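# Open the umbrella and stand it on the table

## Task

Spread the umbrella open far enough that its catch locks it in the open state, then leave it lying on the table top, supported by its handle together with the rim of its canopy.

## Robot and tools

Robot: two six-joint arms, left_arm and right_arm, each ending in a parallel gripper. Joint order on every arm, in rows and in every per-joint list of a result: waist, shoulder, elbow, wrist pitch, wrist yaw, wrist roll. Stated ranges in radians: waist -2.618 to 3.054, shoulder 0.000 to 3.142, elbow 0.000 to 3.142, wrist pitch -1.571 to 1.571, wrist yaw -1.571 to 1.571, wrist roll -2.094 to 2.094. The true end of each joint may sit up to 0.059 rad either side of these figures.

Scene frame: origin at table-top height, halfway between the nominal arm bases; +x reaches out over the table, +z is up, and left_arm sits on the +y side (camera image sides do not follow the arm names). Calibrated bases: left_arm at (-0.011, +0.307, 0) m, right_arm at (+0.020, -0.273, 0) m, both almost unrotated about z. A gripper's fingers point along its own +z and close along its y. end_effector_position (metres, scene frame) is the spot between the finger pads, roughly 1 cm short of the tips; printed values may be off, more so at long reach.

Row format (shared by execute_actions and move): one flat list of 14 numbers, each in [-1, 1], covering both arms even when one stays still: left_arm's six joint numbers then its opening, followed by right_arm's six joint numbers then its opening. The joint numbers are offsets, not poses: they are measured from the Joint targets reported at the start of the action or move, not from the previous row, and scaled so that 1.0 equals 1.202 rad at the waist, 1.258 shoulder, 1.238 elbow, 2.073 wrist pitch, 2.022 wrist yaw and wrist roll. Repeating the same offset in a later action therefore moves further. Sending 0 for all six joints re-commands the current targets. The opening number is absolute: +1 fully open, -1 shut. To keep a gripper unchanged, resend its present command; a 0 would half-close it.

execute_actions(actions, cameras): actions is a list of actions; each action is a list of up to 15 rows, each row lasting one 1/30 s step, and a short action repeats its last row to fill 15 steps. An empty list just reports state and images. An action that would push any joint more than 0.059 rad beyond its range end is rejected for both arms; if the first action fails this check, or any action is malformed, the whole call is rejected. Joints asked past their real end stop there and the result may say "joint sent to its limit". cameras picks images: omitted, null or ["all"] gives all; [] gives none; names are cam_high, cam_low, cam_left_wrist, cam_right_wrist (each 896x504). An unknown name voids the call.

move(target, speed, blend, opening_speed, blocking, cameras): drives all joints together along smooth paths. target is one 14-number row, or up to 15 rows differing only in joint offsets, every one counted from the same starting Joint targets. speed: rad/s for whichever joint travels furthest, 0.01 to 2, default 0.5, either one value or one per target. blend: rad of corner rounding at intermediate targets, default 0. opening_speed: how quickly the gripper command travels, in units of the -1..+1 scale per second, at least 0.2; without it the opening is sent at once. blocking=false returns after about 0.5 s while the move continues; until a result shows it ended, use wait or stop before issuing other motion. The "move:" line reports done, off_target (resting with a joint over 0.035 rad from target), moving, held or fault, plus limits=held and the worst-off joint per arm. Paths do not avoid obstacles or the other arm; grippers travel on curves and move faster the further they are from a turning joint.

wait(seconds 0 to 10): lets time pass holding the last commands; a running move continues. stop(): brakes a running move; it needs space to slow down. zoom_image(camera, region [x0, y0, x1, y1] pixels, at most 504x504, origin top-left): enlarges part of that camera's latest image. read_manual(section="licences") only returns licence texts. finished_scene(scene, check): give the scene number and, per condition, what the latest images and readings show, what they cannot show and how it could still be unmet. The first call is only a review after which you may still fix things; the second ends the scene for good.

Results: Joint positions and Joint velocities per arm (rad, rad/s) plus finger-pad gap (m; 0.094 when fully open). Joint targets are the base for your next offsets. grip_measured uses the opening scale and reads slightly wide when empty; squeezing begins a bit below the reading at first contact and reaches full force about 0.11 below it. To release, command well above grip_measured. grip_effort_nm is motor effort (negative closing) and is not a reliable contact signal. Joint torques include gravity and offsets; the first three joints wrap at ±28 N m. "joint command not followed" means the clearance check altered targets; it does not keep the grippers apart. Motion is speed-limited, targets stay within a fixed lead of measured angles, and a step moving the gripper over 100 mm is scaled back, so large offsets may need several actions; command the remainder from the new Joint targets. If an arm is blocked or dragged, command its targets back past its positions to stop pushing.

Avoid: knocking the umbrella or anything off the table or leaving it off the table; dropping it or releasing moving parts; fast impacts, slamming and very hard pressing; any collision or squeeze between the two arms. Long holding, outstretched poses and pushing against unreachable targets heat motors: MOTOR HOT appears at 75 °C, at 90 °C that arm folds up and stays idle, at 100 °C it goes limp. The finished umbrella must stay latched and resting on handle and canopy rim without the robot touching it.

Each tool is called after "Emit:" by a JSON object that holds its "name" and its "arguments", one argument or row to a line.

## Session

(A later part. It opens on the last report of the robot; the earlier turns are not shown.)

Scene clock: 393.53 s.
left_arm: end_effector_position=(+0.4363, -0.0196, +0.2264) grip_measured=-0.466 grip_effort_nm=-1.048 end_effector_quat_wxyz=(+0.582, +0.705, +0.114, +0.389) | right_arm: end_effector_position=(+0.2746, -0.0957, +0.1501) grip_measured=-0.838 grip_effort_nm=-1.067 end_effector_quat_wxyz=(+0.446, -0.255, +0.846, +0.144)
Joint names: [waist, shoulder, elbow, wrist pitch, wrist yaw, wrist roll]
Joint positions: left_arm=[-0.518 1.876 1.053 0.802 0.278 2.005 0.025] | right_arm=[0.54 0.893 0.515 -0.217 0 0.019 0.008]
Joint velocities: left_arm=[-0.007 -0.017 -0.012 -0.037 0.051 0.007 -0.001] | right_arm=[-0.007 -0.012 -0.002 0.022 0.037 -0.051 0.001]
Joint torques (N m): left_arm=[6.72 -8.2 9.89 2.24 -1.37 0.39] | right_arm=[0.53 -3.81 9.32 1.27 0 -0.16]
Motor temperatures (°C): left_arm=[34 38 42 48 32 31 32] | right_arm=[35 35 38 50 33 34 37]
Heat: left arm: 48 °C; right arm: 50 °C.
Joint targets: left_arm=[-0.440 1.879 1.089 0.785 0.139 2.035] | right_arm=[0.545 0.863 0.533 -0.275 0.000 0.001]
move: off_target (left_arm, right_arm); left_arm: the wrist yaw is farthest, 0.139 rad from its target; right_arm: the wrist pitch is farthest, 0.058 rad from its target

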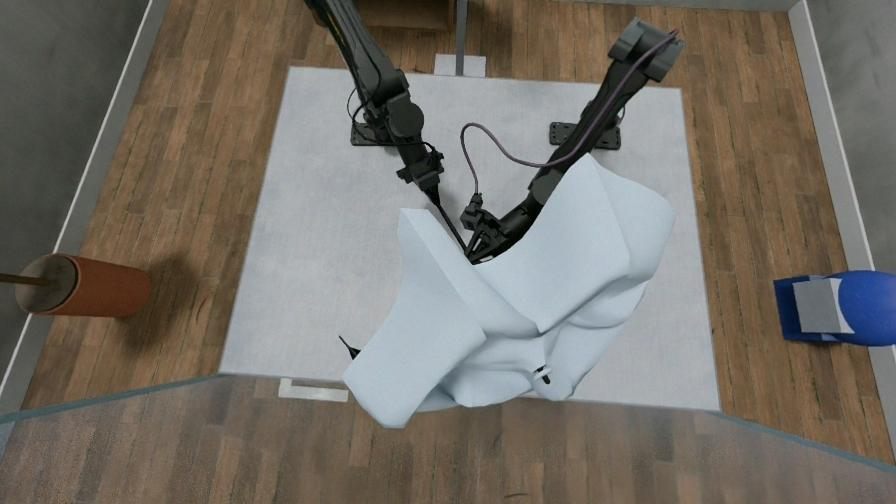

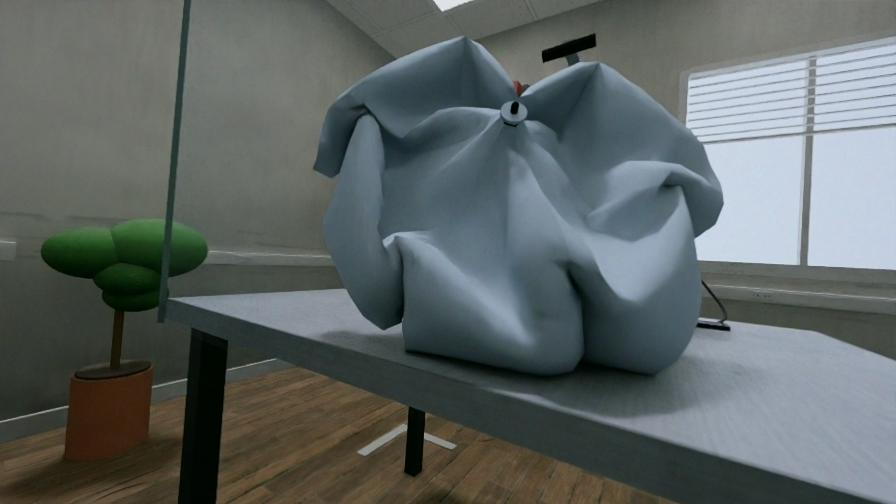

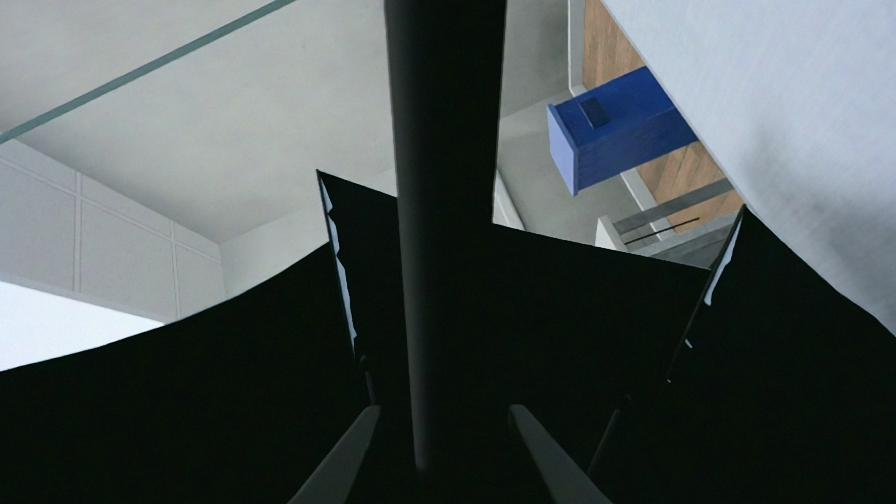

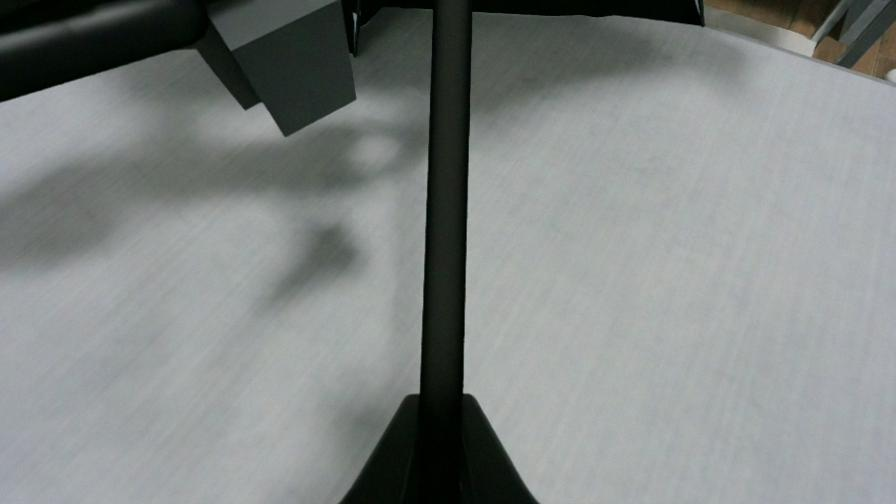

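Emit:
{"name": "move", "arguments": {
  "target": [-0.0333, -0.0286, -0.0695, 0.0241, -0.0223, 0.005, -0.6, 0, 0, 0, -0.0724, 0, 0, -0.95],
  "speed": 0.12
}}

Scene clock: 424.40 s.
left_arm: end_effector_position=(+0.4295, -0.0202, +0.2267) grip_measured=-0.466 grip_effort_nm=-1.033 end_effector_quat_wxyz=(+0.582, +0.700, +0.109, +0.399) | right_arm: end_effector_position=(+0.2699, -0.0990, +0.1454) grip_measured=-0.838 grip_effort_nm=-1.053 end_effector_quat_wxyz=(+0.433, -0.257, +0.853, +0.140)
Joint names: [waist, shoulder, elbow, wrist pitch, wrist yaw, wrist roll]
Joint positions: left_arm=[-0.531 1.865 1.019 0.843 0.258 2.018 0.025] | right_arm=[0.54 0.886 0.519 -0.26 0 0.019 0.008]
Joint velocities: left_arm=[0.002 0.002 -0.017 -0.051 -0.022 -0.022 0] | right_arm=[0.007 0.002 0.002 0.037 -0.007 0.037 0]
Joint torques (N m): left_arm=[4.45 -9.95 5.57 2.33 -1.62 0.35] | right_arm=[0.54 -3.12 8.95 0.27 -0.01 -0.18]
Motor temperatures (°C): left_arm=[35 38 42 51 34 32 32] | right_arm=[35 35 37 47 33 34 37]
Heat: left arm: 51 °C; right arm: 47 °C.
Joint targets: left_arm=[-0.480 1.844 1.003 0.835 0.094 2.045] | right_arm=[0.545 0.863 0.533 -0.425 0.000 0.000]
move: off_target (left_arm, right_arm); left_arm: the wrist yaw is farthest, 0.164 rad from its target; right_arm: the wrist pitch is farthest, 0.165 rad from its target

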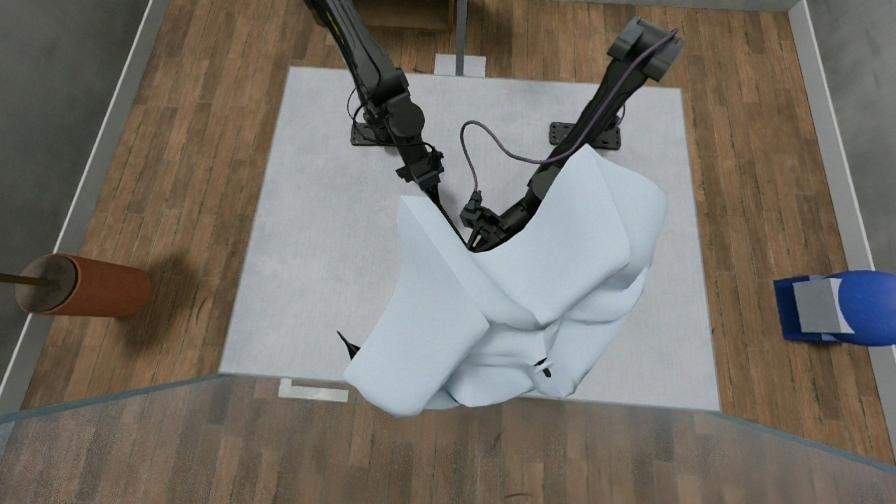

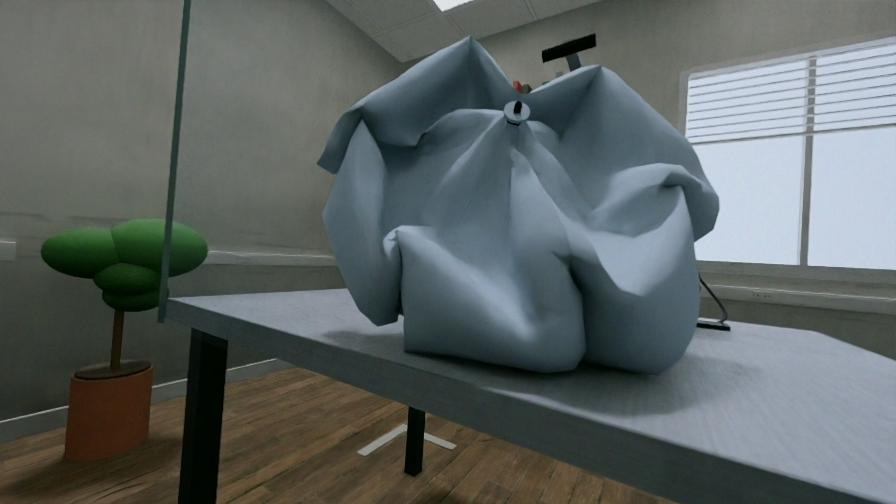

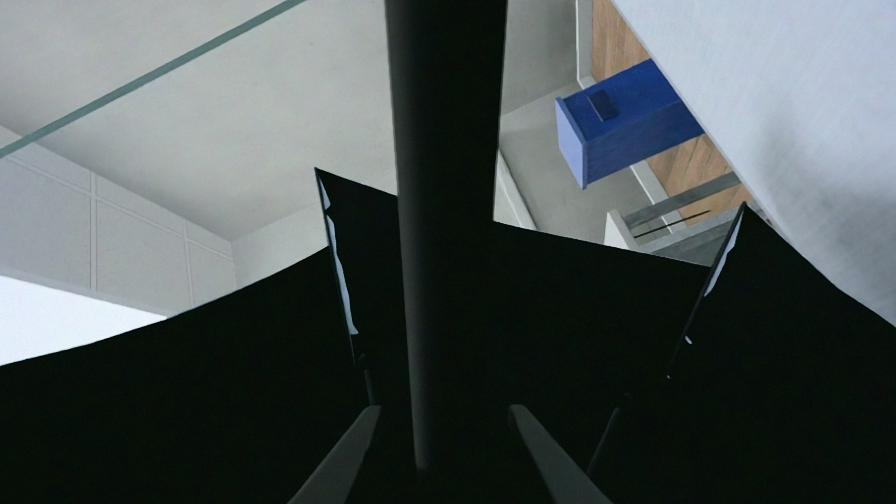

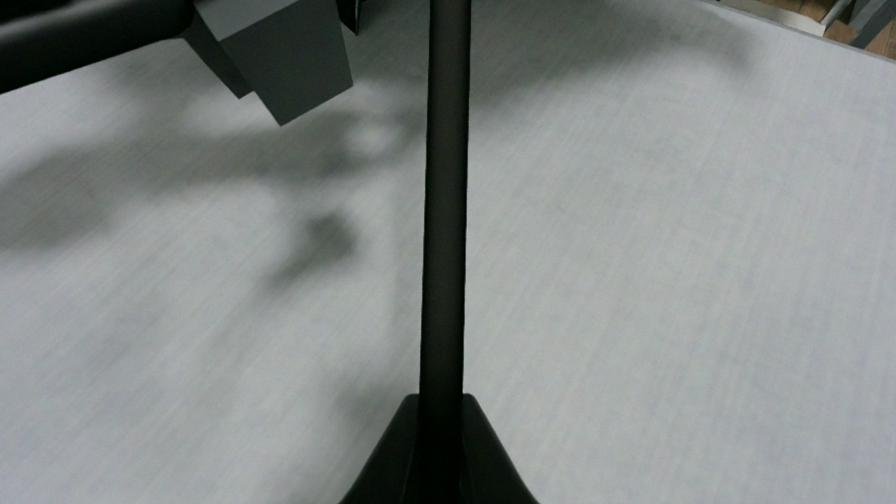

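Emit:
{"name": "move", "arguments": {
  "target": [0.0366, 0.0087, 0.0166, -0.0029, -0.0401, 0, -0.6, 0, 0, 0, -0.0724, 0, 0, -0.95],
  "speed": 0.12
}}

Scene clock: 473.13 s.
left_arm: end_effector_position=(+0.4298, -0.0200, +0.2288) grip_measured=-0.466 grip_effort_nm=-1.038 end_effector_quat_wxyz=(+0.584, +0.697, +0.109, +0.402) | right_arm: end_effector_position=(+0.2676, -0.1006, +0.1454) grip_measured=-0.838 grip_effort_nm=-1.062 end_effector_quat_wxyz=(+0.423, -0.259, +0.858, +0.137)
Joint names: [waist, shoulder, elbow, wrist pitch, wrist yaw, wrist roll]
Joint positions: left_arm=[-0.531 1.865 1.019 0.851 0.256 2.017 0.025] | right_arm=[0.54 0.886 0.537 -0.301 0 0.019 0.008]
Joint velocities: left_arm=[0.002 -0.002 -0.022 0.051 -0.051 -0.051 -0.001] | right_arm=[0.007 0.002 -0.002 -0.007 0.007 0.037 -0.001]
Joint torques (N m): left_arm=[8.29 -9.1 7.13 2.17 -2.4 0.35] | right_arm=[0.51 -3.14 7.42 -0.74 -0.01 -0.18]
Motor temperatures (°C): left_arm=[35 39 41 53 37 32 33] | right_arm=[35 35 38 42 33 34 38]
Heat: left arm: 53 °C; right arm: 42 °C.
Joint targets: left_arm=[-0.436 1.855 1.023 0.829 0.013 2.045] | right_arm=[0.545 0.863 0.533 -0.575 0.000 0.000]
move: off_target (left_arm, right_arm); left_arm: the wrist yaw is farthest, 0.243 rad from its target; right_arm: the wrist pitch is farthest, 0.274 rad from its target

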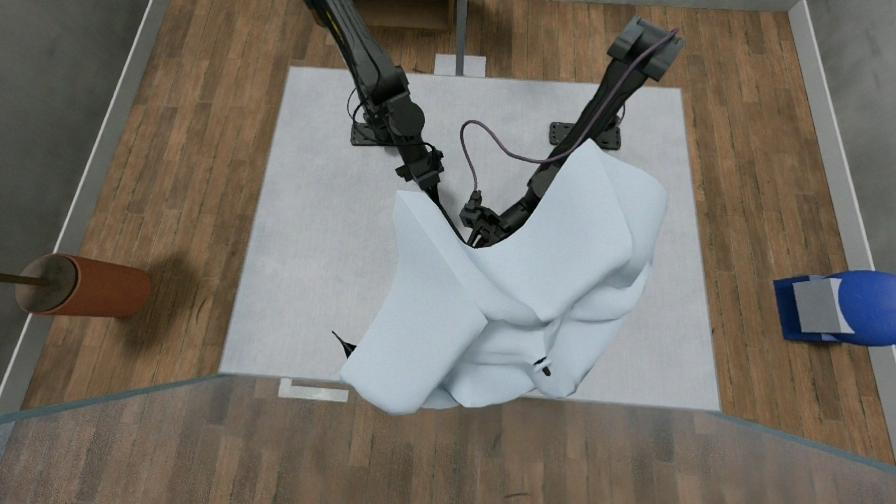

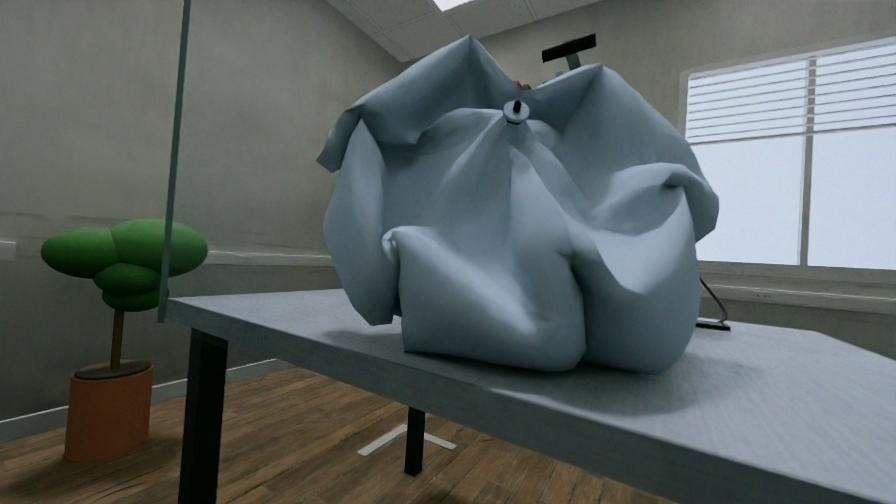

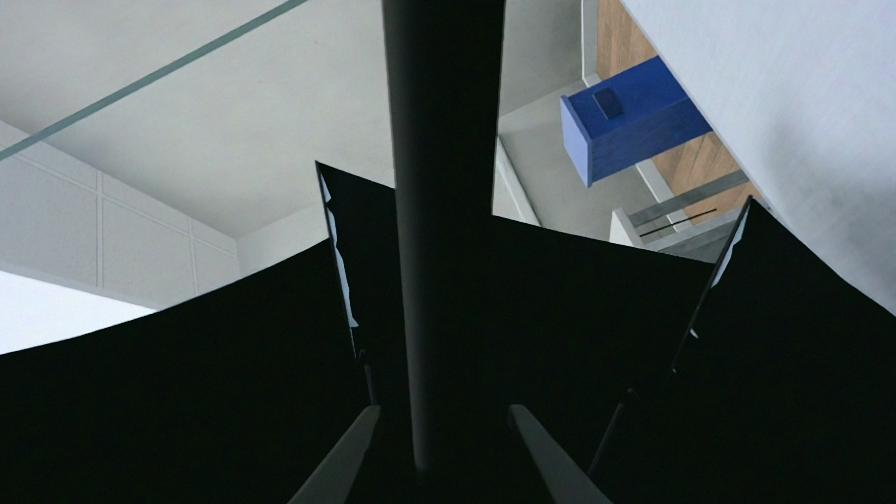

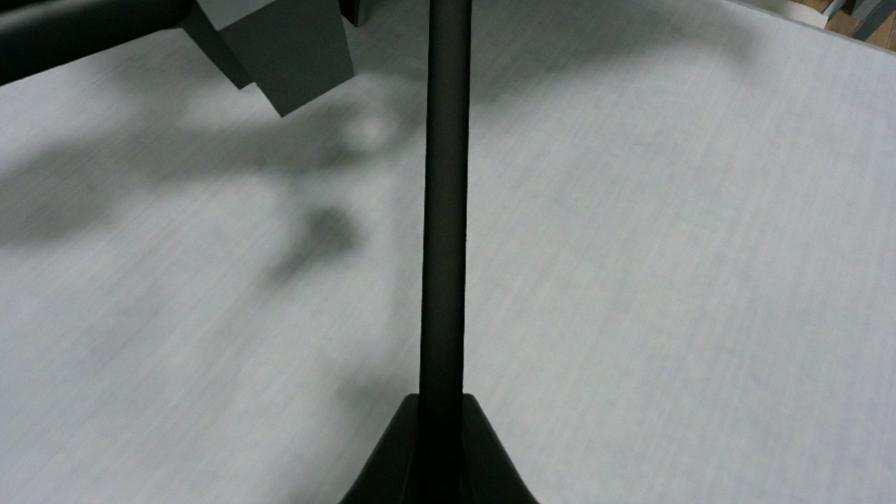

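Emit:
{"name": "execute_actions", "arguments": {
  "actions": []
}}

Scene clock: 482.37 s.
left_arm: end_effector_position=(+0.4298, -0.0200, +0.2288) grip_measured=-0.466 grip_effort_nm=-1.033 end_effector_quat_wxyz=(+0.584, +0.697, +0.109, +0.402) | right_arm: end_effector_position=(+0.2676, -0.1006, +0.1455) grip_measured=-0.838 grip_effort_nm=-1.062 end_effector_quat_wxyz=(+0.423, -0.259, +0.858, +0.137)
Joint names: [waist, shoulder, elbow, wrist pitch, wrist yaw, wrist roll]
Joint positions: left_arm=[-0.531 1.865 1.019 0.852 0.256 2.017 0.025] | right_arm=[0.54 0.886 0.538 -0.302 0 0.019 0.008]
Joint velocities: left_arm=[0.002 -0.007 -0.017 -0.007 -0.022 0.081 -0.001] | right_arm=[-0.012 -0.012 -0.002 -0.007 0.037 -0.037 0]
Joint torques (N m): left_arm=[8.28 -9.11 7.13 2.18 -2.4 0.36] | right_arm=[0.51 -3.12 7.35 -0.75 0 -0.17]
Motor temperatures (°C): left_arm=[36 39 41 51 39 32 33] | right_arm=[35 35 38 42 33 34 38]
Heat: left arm: 51 °C; right arm: 42 °C.
Joint targets: left_arm=[-0.436 1.855 1.023 0.829 0.013 2.045] | right_arm=[0.545 0.863 0.533 -0.575 0.000 0.000]
Tool commands: left_gripper/opening=-0.6 right_gripper/opening=-0.95

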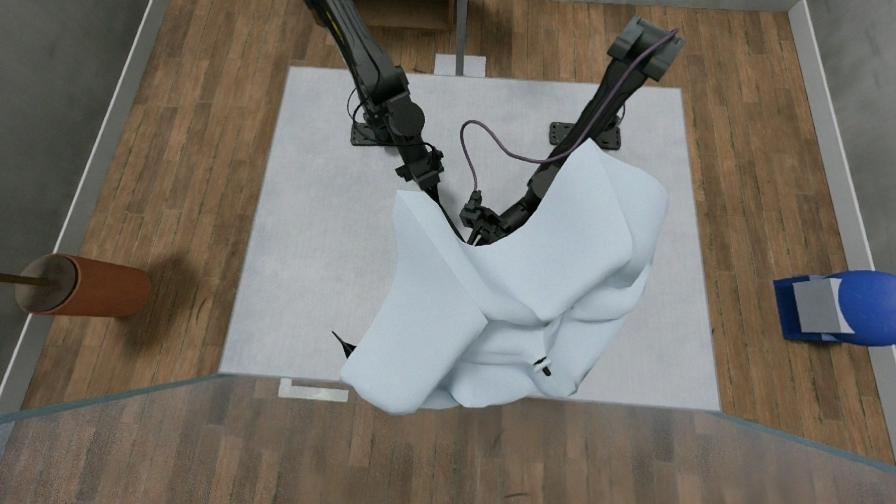

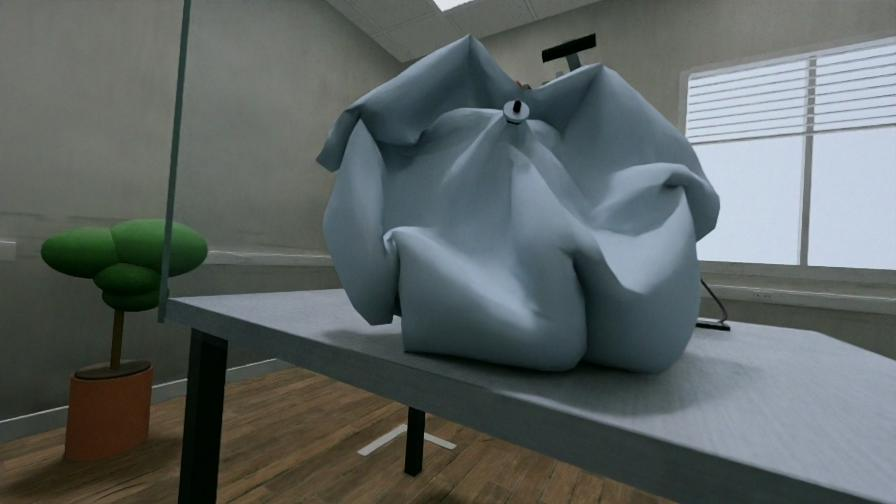

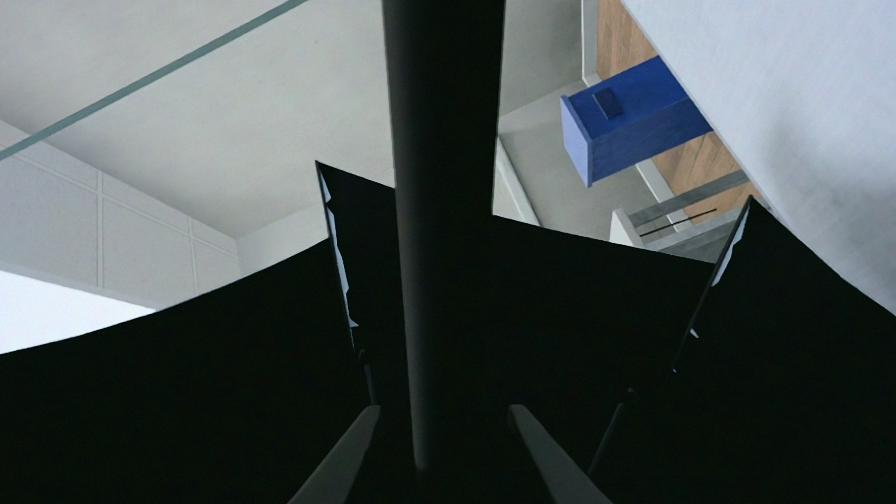

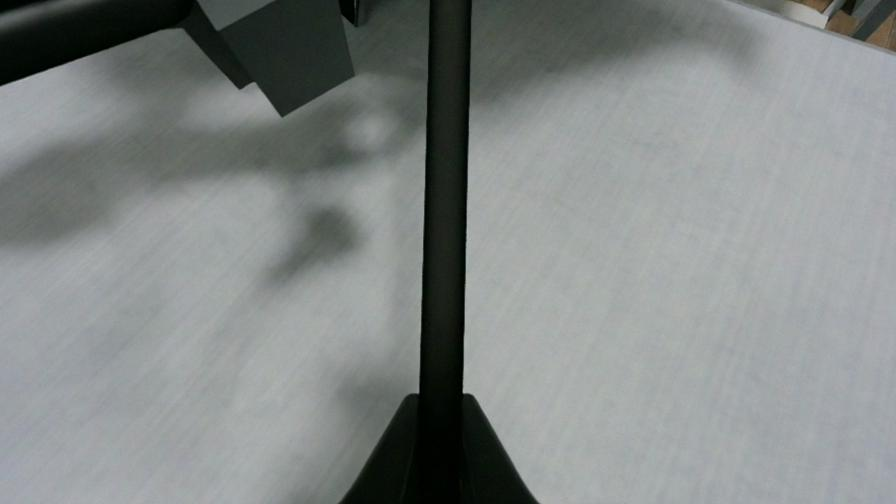

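Emit:
{"name": "zoom_image", "arguments": {
  "camera": "cam_left_wrist",
  "region": [240, 130, 800, 504]
}}

Emit:
{"name": "zoom_image", "arguments": {
  "camera": "cam_high",
  "region": [320, 110, 700, 430]
}}

Region (240, 130, 800, 504) is 560x374 pixels. A region can be at most 504 by 504 pixels.

Scaled by 1.326 from the camera's 896x504 image, which has a finer 1280x720 frame.

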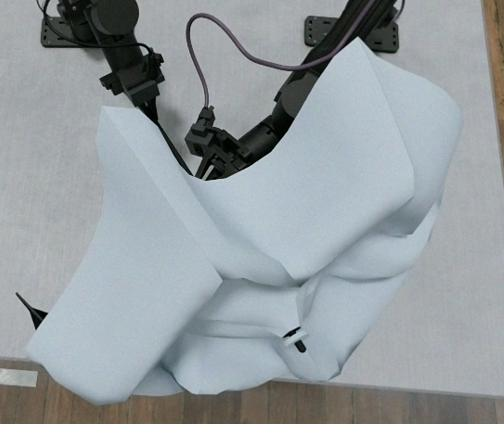

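Emit:
{"name": "zoom_image", "arguments": {
  "camera": "cam_low",
  "region": [280, 20, 760, 420]
}}

Emit:
{"name": "zoom_image", "arguments": {
  "camera": "cam_left_wrist",
  "region": [260, 130, 760, 504]
}}

Emit:
{"name": "zoom_image", "arguments": {
  "camera": "cam_right_wrist",
  "region": [0, 0, 504, 300]
}}

Scaled by 1.050 from the camera's 896x504 image, which has a finer 1280x720 frame.

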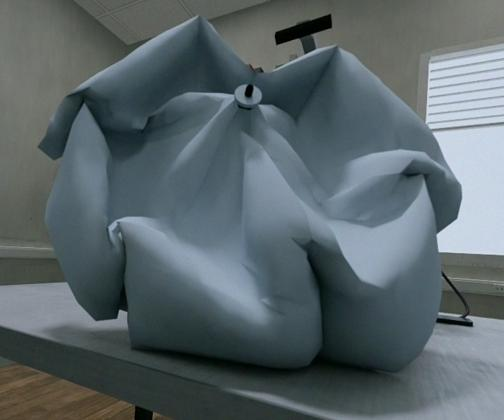

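Scaled by 1.008 from the camera's 896x504 image, which has a finer 1280x720 frame.

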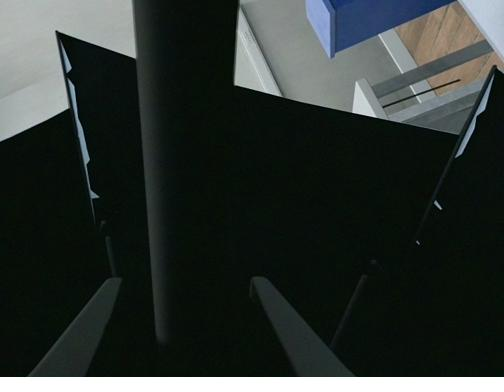

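Scaled by 1.000.

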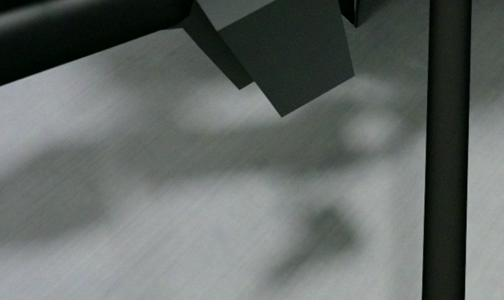

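Emit:
{"name": "move", "arguments": {
  "target": [-0.0699, 0, 0, 0, 0.1024, 0, -0.6, 0, 0, 0, 0.1085, 0, 0, -0.95],
  "speed": 0.12,
  "cameras": ["cam_high"]
}}

Scene clock: 575.60 s.
left_arm: end_effector_position=(+0.4270, -0.0232, +0.2293) grip_measured=-0.467 grip_effort_nm=-1.033 end_effector_quat_wxyz=(+0.587, +0.697, +0.103, +0.399) | right_arm: end_effector_position=(+0.2683, -0.1001, +0.1466) grip_measured=-0.838 grip_effort_nm=-1.062 end_effector_quat_wxyz=(+0.425, -0.259, +0.856, +0.137)
Joint names: [waist, shoulder, elbow, wrist pitch, wrist yaw, wrist roll]
Joint positions: left_arm=[-0.537 1.865 1.019 0.854 0.264 2.02 0.025] | right_arm=[0.54 0.886 0.538 -0.296 0 0.019 0.008]
Joint velocities: left_arm=[-0.002 -0.007 -0.002 0.007 0.051 0.007 -0.001] | right_arm=[-0.002 0.002 0.007 -0.007 0.081 0.022 0]
Joint torques (N m): left_arm=[1.44 -9.11 7.12 2.15 -0.45 0.32] | right_arm=[0.53 -3.12 7.34 1.25 0.01 -0.18]
Motor temperatures (°C): left_arm=[37 39 41 49 46 32 34] | right_arm=[34 35 37 40 33 34 38]
Heat: left arm: 49 °C; right arm: 40 °C.
Joint targets: left_arm=[-0.520 1.855 1.023 0.829 0.220 2.045] | right_arm=[0.545 0.863 0.533 -0.350 0.000 0.000]
move: off_target (left_arm, right_arm); left_arm: the wrist yaw is farthest, 0.044 rad from its target; right_arm: the wrist pitch is farthest, 0.054 rad from its target
Images, in order (width x height): cam_high 896x504.

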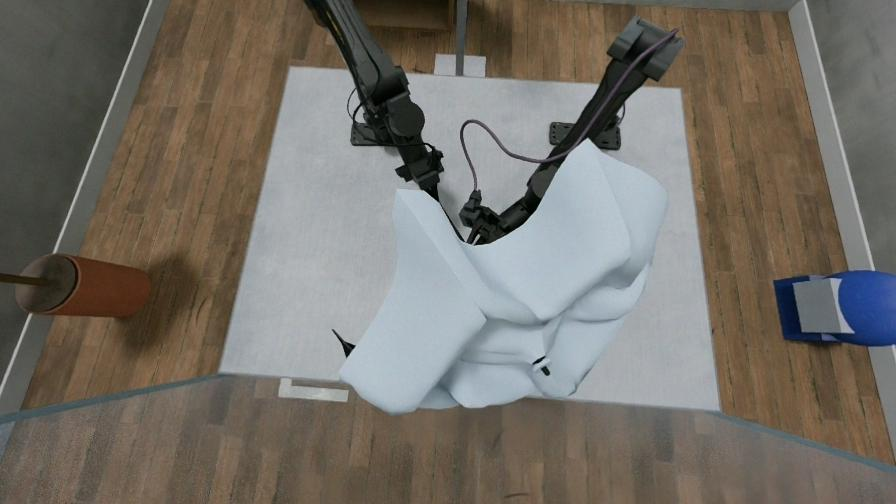

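Emit:
{"name": "move", "arguments": {
  "target": [0, 0, 0, 0, 0, 0, -0.6, 0, 0, 0, 0.0627, 0, 0, -0.95],
  "speed": 0.3,
  "cameras": []
}}

Emit:
{"name": "move", "arguments": {
  "target": [0, 0, 0, 0, 0, 0, -0.38, 0, 0, 0, 0, 0, 0, -0.95],
  "speed": 0.3,
  "opening_speed": 0.2
}}

Scene clock: 590.20 s.
left_arm: end_effector_position=(+0.4285, -0.0218, +0.2298) grip_measured=-0.467 grip_effort_nm=-1.038 end_effector_quat_wxyz=(+0.586, +0.695, +0.109, +0.402) | right_arm: end_effector_position=(+0.2708, -0.0984, +0.1507) grip_measured=-0.838 grip_effort_nm=-1.072 end_effector_quat_wxyz=(+0.434, -0.257, +0.852, +0.140)
Joint names: [waist, shoulder, elbow, wrist pitch, wrist yaw, wrist roll]
Joint positions: left_arm=[-0.537 1.865 1.019 0.855 0.252 2.014 0.025] | right_arm=[0.54 0.886 0.538 -0.276 0 0.019 0.008]
Joint velocities: left_arm=[0.012 -0.017 -0.012 -0.095 -0.007 -0.022 -0.001] | right_arm=[0.002 -0.007 0.002 -0.007 -0.022 -0.007 0]
Joint torques (N m): left_arm=[1.43 -9.11 7.13 2.13 -0.33 0.4] | right_arm=[0.53 -3.15 7.39 2.27 0 -0.17]
Motor temperatures (°C): left_arm=[36 39 41 49 43 32 34] | right_arm=[34 35 37 40 33 34 38]
Heat: left arm: 49 °C; right arm: 40 °C.
Joint targets: left_arm=[-0.520 1.855 1.023 0.829 0.220 2.045] | right_arm=[0.545 0.863 0.533 -0.220 0.000 0.000]
move: off_target (right_arm); right_arm: the wrist pitch is farthest, 0.056 rad from its target
No camera images: "cameras" was empty.

Scene clock: 591.70 s.
left_arm: end_effector_position=(+0.4294, -0.0210, +0.2300) grip_measured=-0.381 grip_effort_nm=0.032 end_effector_quat_wxyz=(+0.580, +0.696, +0.103, +0.411) | right_arm: end_effector_position=(+0.2714, -0.0980, +0.1517) grip_measured=-0.838 grip_effort_nm=-1.057 end_effector_quat_wxyz=(+0.436, -0.257, +0.851, +0.141)
Joint names: [waist, shoulder, elbow, wrist pitch, wrist yaw, wrist roll]
Joint positions: left_arm=[-0.537 1.865 1.019 0.856 0.245 2.038 0.029] | right_arm=[0.54 0.886 0.538 -0.271 0 0.019 0.008]
Joint velocities: left_arm=[-0.012 -0.007 0.002 0.037 -0.007 -0.022 0] | right_arm=[-0.007 -0.002 -0.002 0.037 -0.022 0.037 0.001]
Joint torques (N m): left_arm=[1.44 -9.1 7.1 2.12 -0.26 0.12] | right_arm=[0.51 -3.14 7.39 2.23 0 -0.18]
Motor temperatures (°C): left_arm=[36 39 41 49 42 32 34] | right_arm=[34 35 37 41 33 34 38]
Heat: left arm: 49 °C; right arm: 41 °C.
Joint targets: left_arm=[-0.520 1.855 1.023 0.829 0.220 2.045] | right_arm=[0.545 0.863 0.533 -0.220 0.000 0.001]
move: off_target (right_arm); right_arm: the wrist pitch is farthest, 0.051 rad from its target

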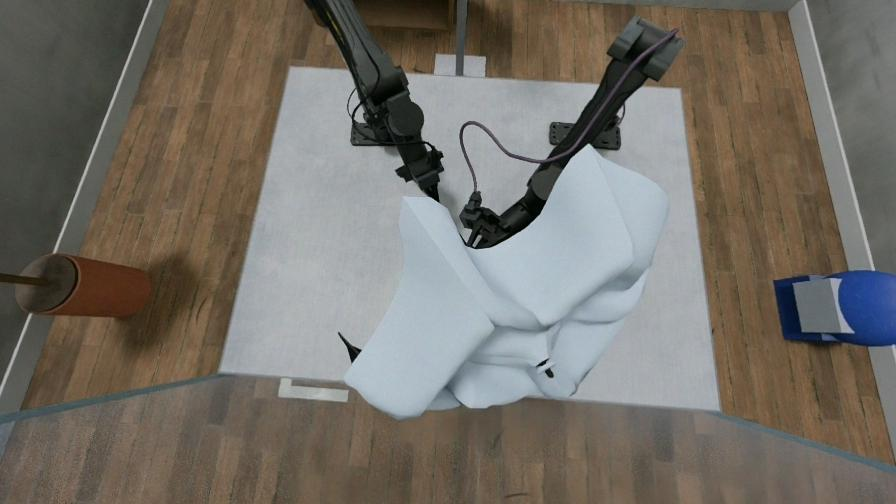

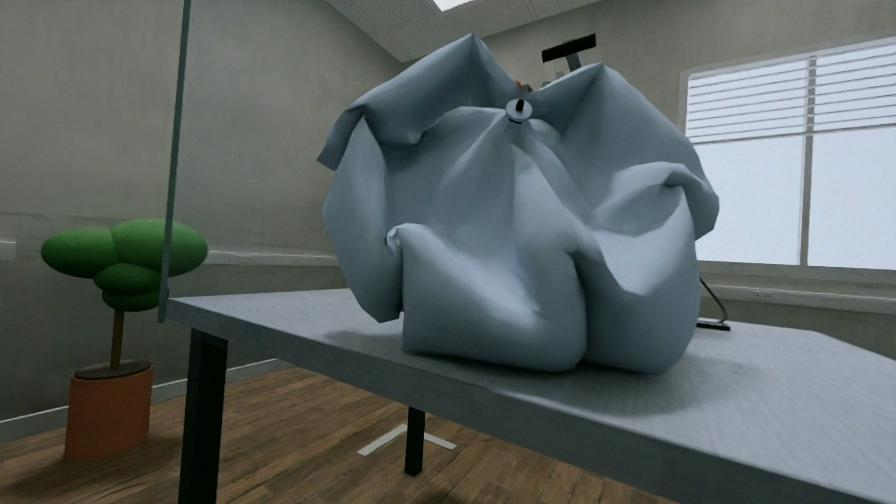

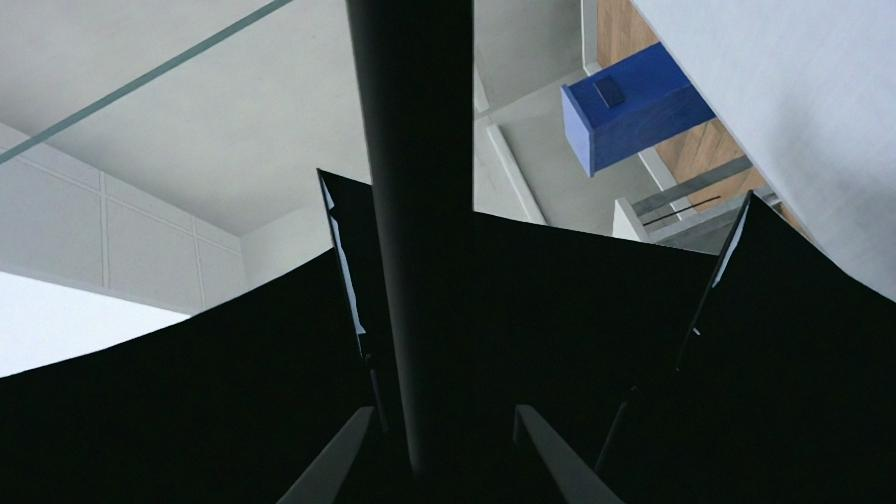

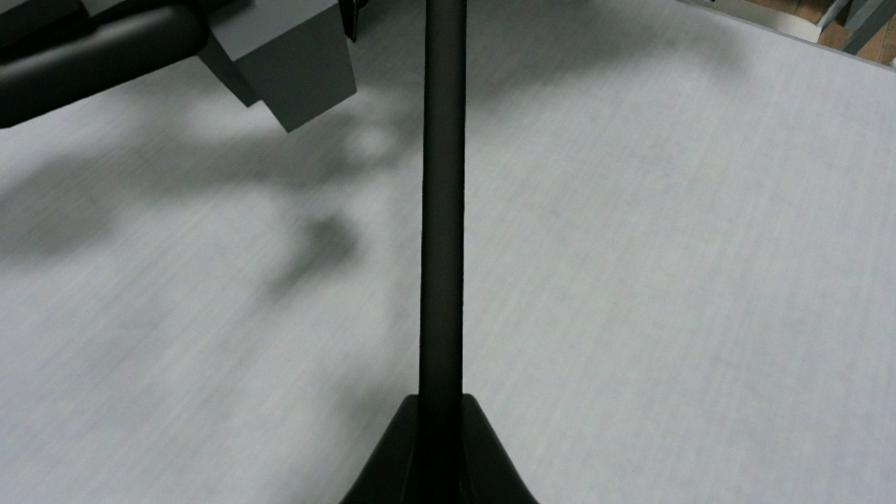

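Emit:
{"name": "move", "arguments": {
  "target": [-0.0815, -0.0350, -0.1155, 0.0478, -0.0445, 0, -0.30, 0, 0, 0, 0, 0, 0, -0.95],
  "speed": 0.12,
  "opening_speed": 0.5
}}

Scene clock: 602.57 s.
left_arm: end_effector_position=(+0.4003, -0.0272, +0.2123) grip_measured=-0.301 grip_effort_nm=0.056 end_effector_quat_wxyz=(+0.569, +0.698, +0.113, +0.420) | right_arm: end_effector_position=(+0.2714, -0.0980, +0.1517) grip_measured=-0.838 grip_effort_nm=-1.053 end_effector_quat_wxyz=(+0.436, -0.258, +0.850, +0.140)
Joint names: [waist, shoulder, elbow, wrist pitch, wrist yaw, wrist roll]
Joint positions: left_arm=[-0.612 1.833 0.898 0.937 0.136 2.046 0.033] | right_arm=[0.54 0.886 0.538 -0.271 0 0.016 0.008]
Joint velocities: left_arm=[-0.002 -0.002 -0.017 0.022 -0.007 0.051 0.001] | right_arm=[0.012 0.002 -0.017 -0.066 0.051 -0.022 0.001]
Joint torques (N m): left_arm=[-0.49 -9.54 5.19 2.34 -0.08 0.04] | right_arm=[0.55 -3.12 7.35 2.22 0 -0.12]
Motor temperatures (°C): left_arm=[35 39 41 49 41 32 33] | right_arm=[34 35 37 43 33 34 38]
Heat: left arm: 49 °C; right arm: 43 °C.
Joint targets: left_arm=[-0.618 1.810 0.880 0.928 0.130 2.045] | right_arm=[0.545 0.863 0.533 -0.220 0.000 0.000]
move: off_target (right_arm); right_arm: the wrist pitch is farthest, 0.051 rad from its target

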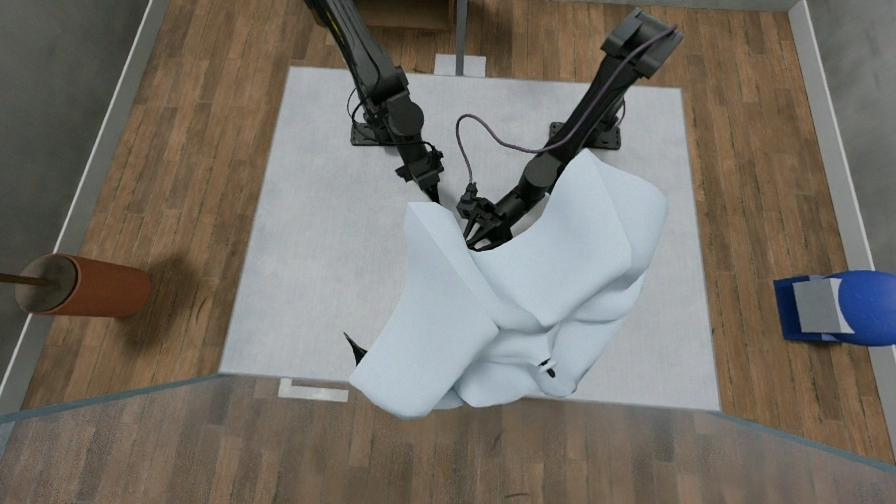

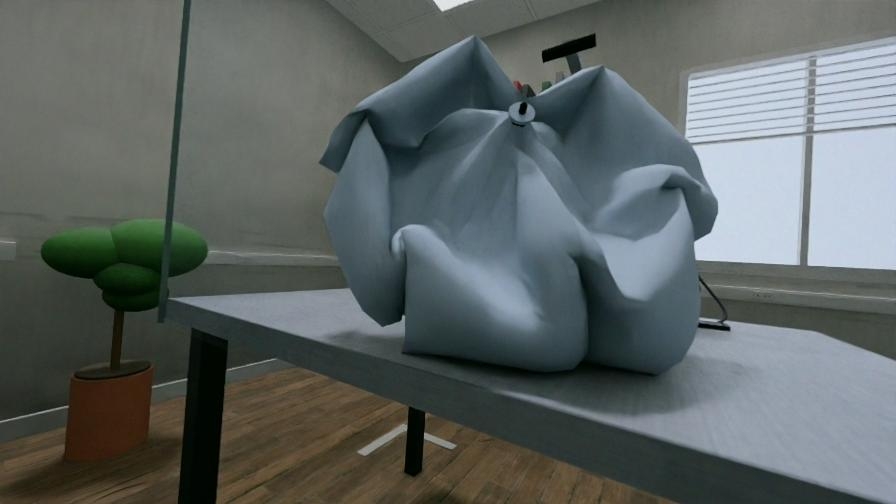

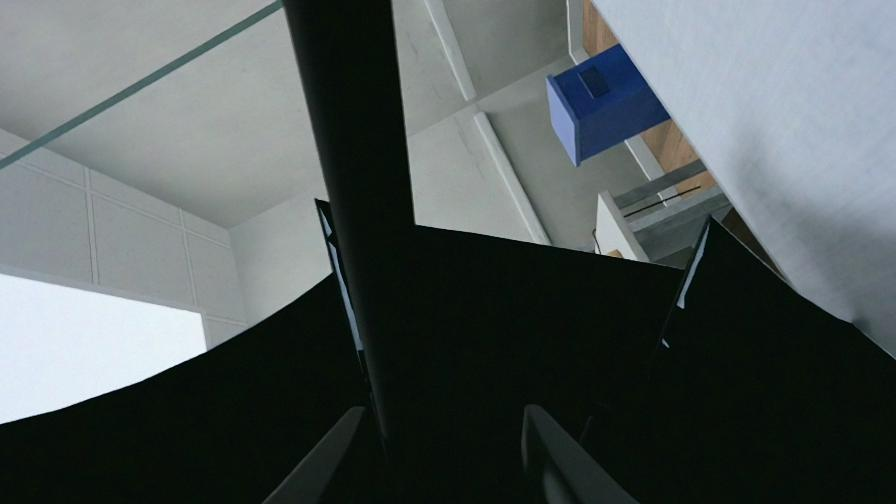

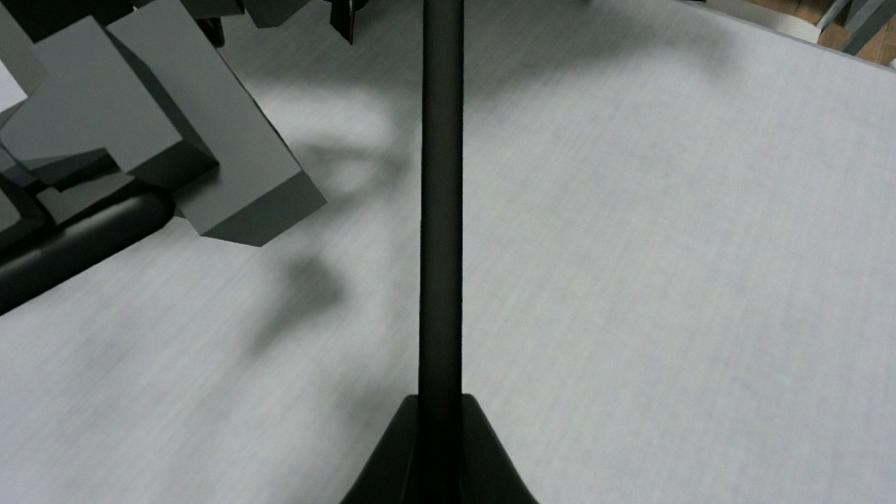

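Emit:
{"name": "zoom_image", "arguments": {
  "camera": "cam_left_wrist",
  "region": [300, 340, 600, 504]
}}

Scaled by 1.680 from the camera's 896x504 image, which has a finer 1280x720 frame.

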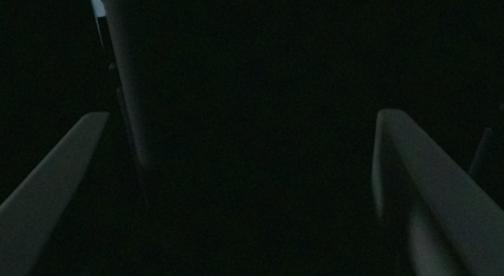

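Emit:
{"name": "zoom_image", "arguments": {
  "camera": "cam_left_wrist",
  "region": [300, 320, 420, 480]
}}

Emit:
{"name": "zoom_image", "arguments": {
  "camera": "cam_left_wrist",
  "region": [540, 320, 720, 504]
}}

Scaled by 3.150 from the camera's 896x504 image, which has a finer 1280x720 frame.

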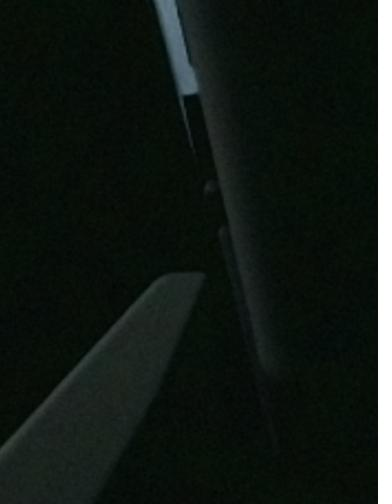

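Scaled by 2.739 from the camera's 896x504 image, which has a finer 1280x720 frame.

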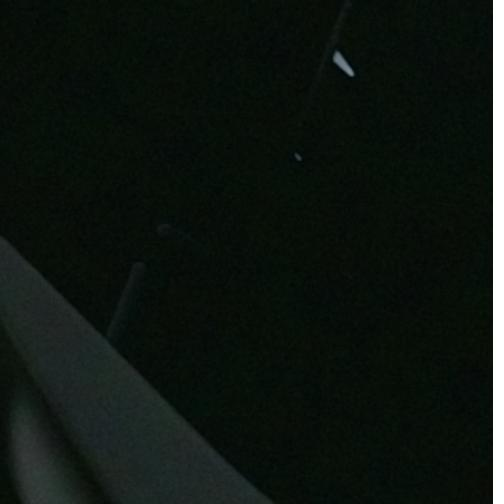

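Emit:
{"name": "move", "arguments": {
  "target": [0, 0, 0, 0, 0, 0, -0.48, 0, 0, 0, 0, 0, 0, -0.95],
  "speed": 0.12,
  "opening_speed": 0.2,
  "cameras": ["cam_left_wrist"]
}}

Scene clock: 634.83 s.
left_arm: end_effector_position=(+0.4004, -0.0271, +0.2123) grip_measured=-0.479 grip_effort_nm=-0.081 end_effector_quat_wxyz=(+0.569, +0.698, +0.114, +0.421) | right_arm: end_effector_position=(+0.2714, -0.0980, +0.1517) grip_measured=-0.838 grip_effort_nm=-1.062 end_effector_quat_wxyz=(+0.436, -0.258, +0.850, +0.140)
Joint names: [waist, shoulder, elbow, wrist pitch, wrist yaw, wrist roll]
Joint positions: left_arm=[-0.612 1.833 0.898 0.937 0.135 2.046 0.024] | right_arm=[0.54 0.886 0.538 -0.271 0 0.016 0.008]
Joint velocities: left_arm=[-0.017 -0.002 -0.007 -0.037 0.037 -0.037 0] | right_arm=[0.012 0.007 -0.007 -0.066 0.037 0.022 0]
Joint torques (N m): left_arm=[-0.46 -9.54 5.15 2.34 -0.07 0.04] | right_arm=[0.5 -3.12 7.39 2.23 0 -0.14]
Motor temperatures (°C): left_arm=[35 39 41 52 39 32 32] | right_arm=[34 35 37 46 33 34 38]
Heat: left arm: 52 °C; right arm: 46 °C.
Joint targets: left_arm=[-0.618 1.810 0.880 0.928 0.130 2.045] | right_arm=[0.545 0.863 0.533 -0.220 0.000 0.000]
move: off_target (right_arm); right_arm: the wrist pitch is farthest, 0.051 rad from its target
Images, in order (width x height): cam_left_wrist 896x504.

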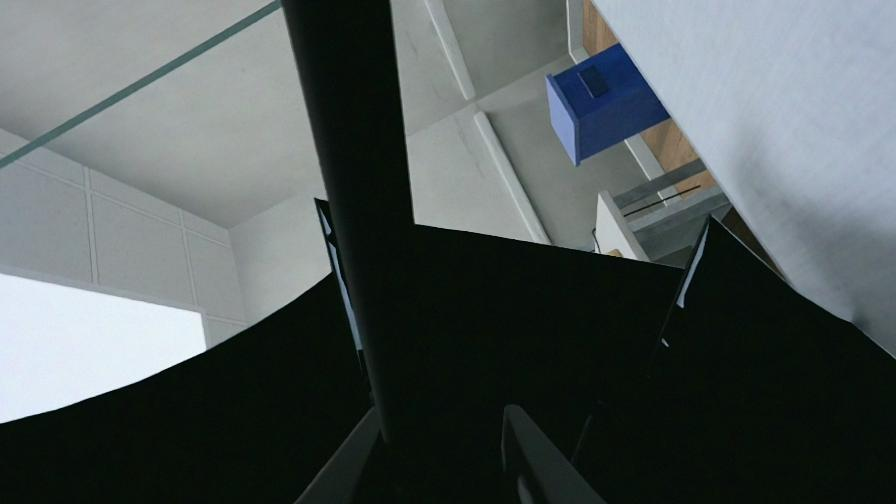

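Emit:
{"name": "move", "arguments": {
  "target": [-0.0266, -0.0095, -0.0073, 0.0024, -0.0321, -0.0475, -0.46, 0, 0, 0, 0, 0, 0, -0.95],
  "speed": 0.15,
  "cameras": ["cam_left_wrist"]
}}

Scene clock: 650.37 s.
left_arm: end_effector_position=(+0.3960, -0.0302, +0.2134) grip_measured=-0.461 grip_effort_nm=0.066 end_effector_quat_wxyz=(+0.580, +0.689, +0.154, +0.406) | right_arm: end_effector_position=(+0.2714, -0.0980, +0.1517) grip_measured=-0.838 grip_effort_nm=-1.062 end_effector_quat_wxyz=(+0.436, -0.258, +0.850, +0.140)
Joint names: [waist, shoulder, elbow, wrist pitch, wrist yaw, wrist roll]
Joint positions: left_arm=[-0.643 1.824 0.89 0.937 0.071 1.962 0.025] | right_arm=[0.54 0.886 0.538 -0.271 0 0.016 0.008]
Joint velocities: left_arm=[0.007 0.002 -0.017 0.037 -0.007 -0.125 0.001] | right_arm=[-0.002 -0.007 -0.012 0.007 0.022 0.022 0.001]
Joint torques (N m): left_arm=[-0.55 -9.69 5.09 2.4 -0.06 -0.12] | right_arm=[0.53 -3.12 7.34 2.22 0 -0.15]
Motor temperatures (°C): left_arm=[35 39 41 53 38 31 32] | right_arm=[34 35 37 47 33 34 38]
Heat: left arm: 53 °C; right arm: 47 °C.
Joint targets: left_arm=[-0.650 1.798 0.871 0.933 0.065 1.949] | right_arm=[0.545 0.863 0.533 -0.220 0.000 0.000]
move: off_target (right_arm); right_arm: the wrist pitch is farthest, 0.051 rad from its target
Images, in order (width x height): cam_left_wrist 896x504.

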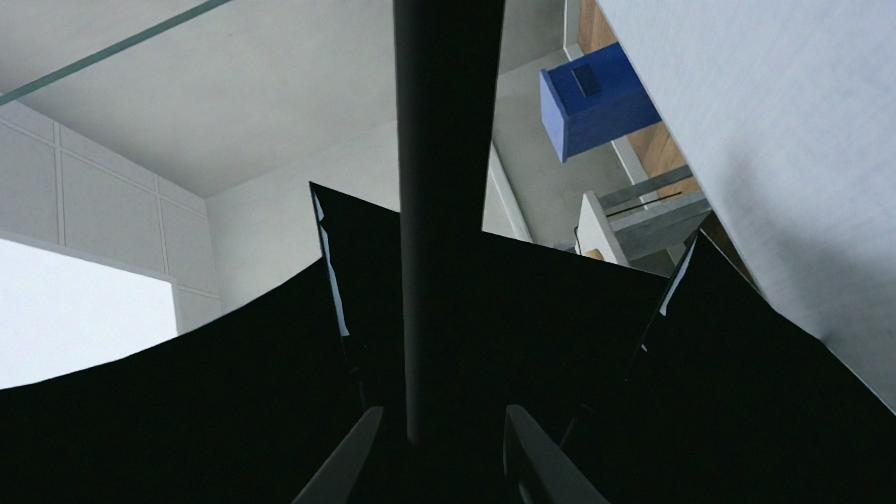

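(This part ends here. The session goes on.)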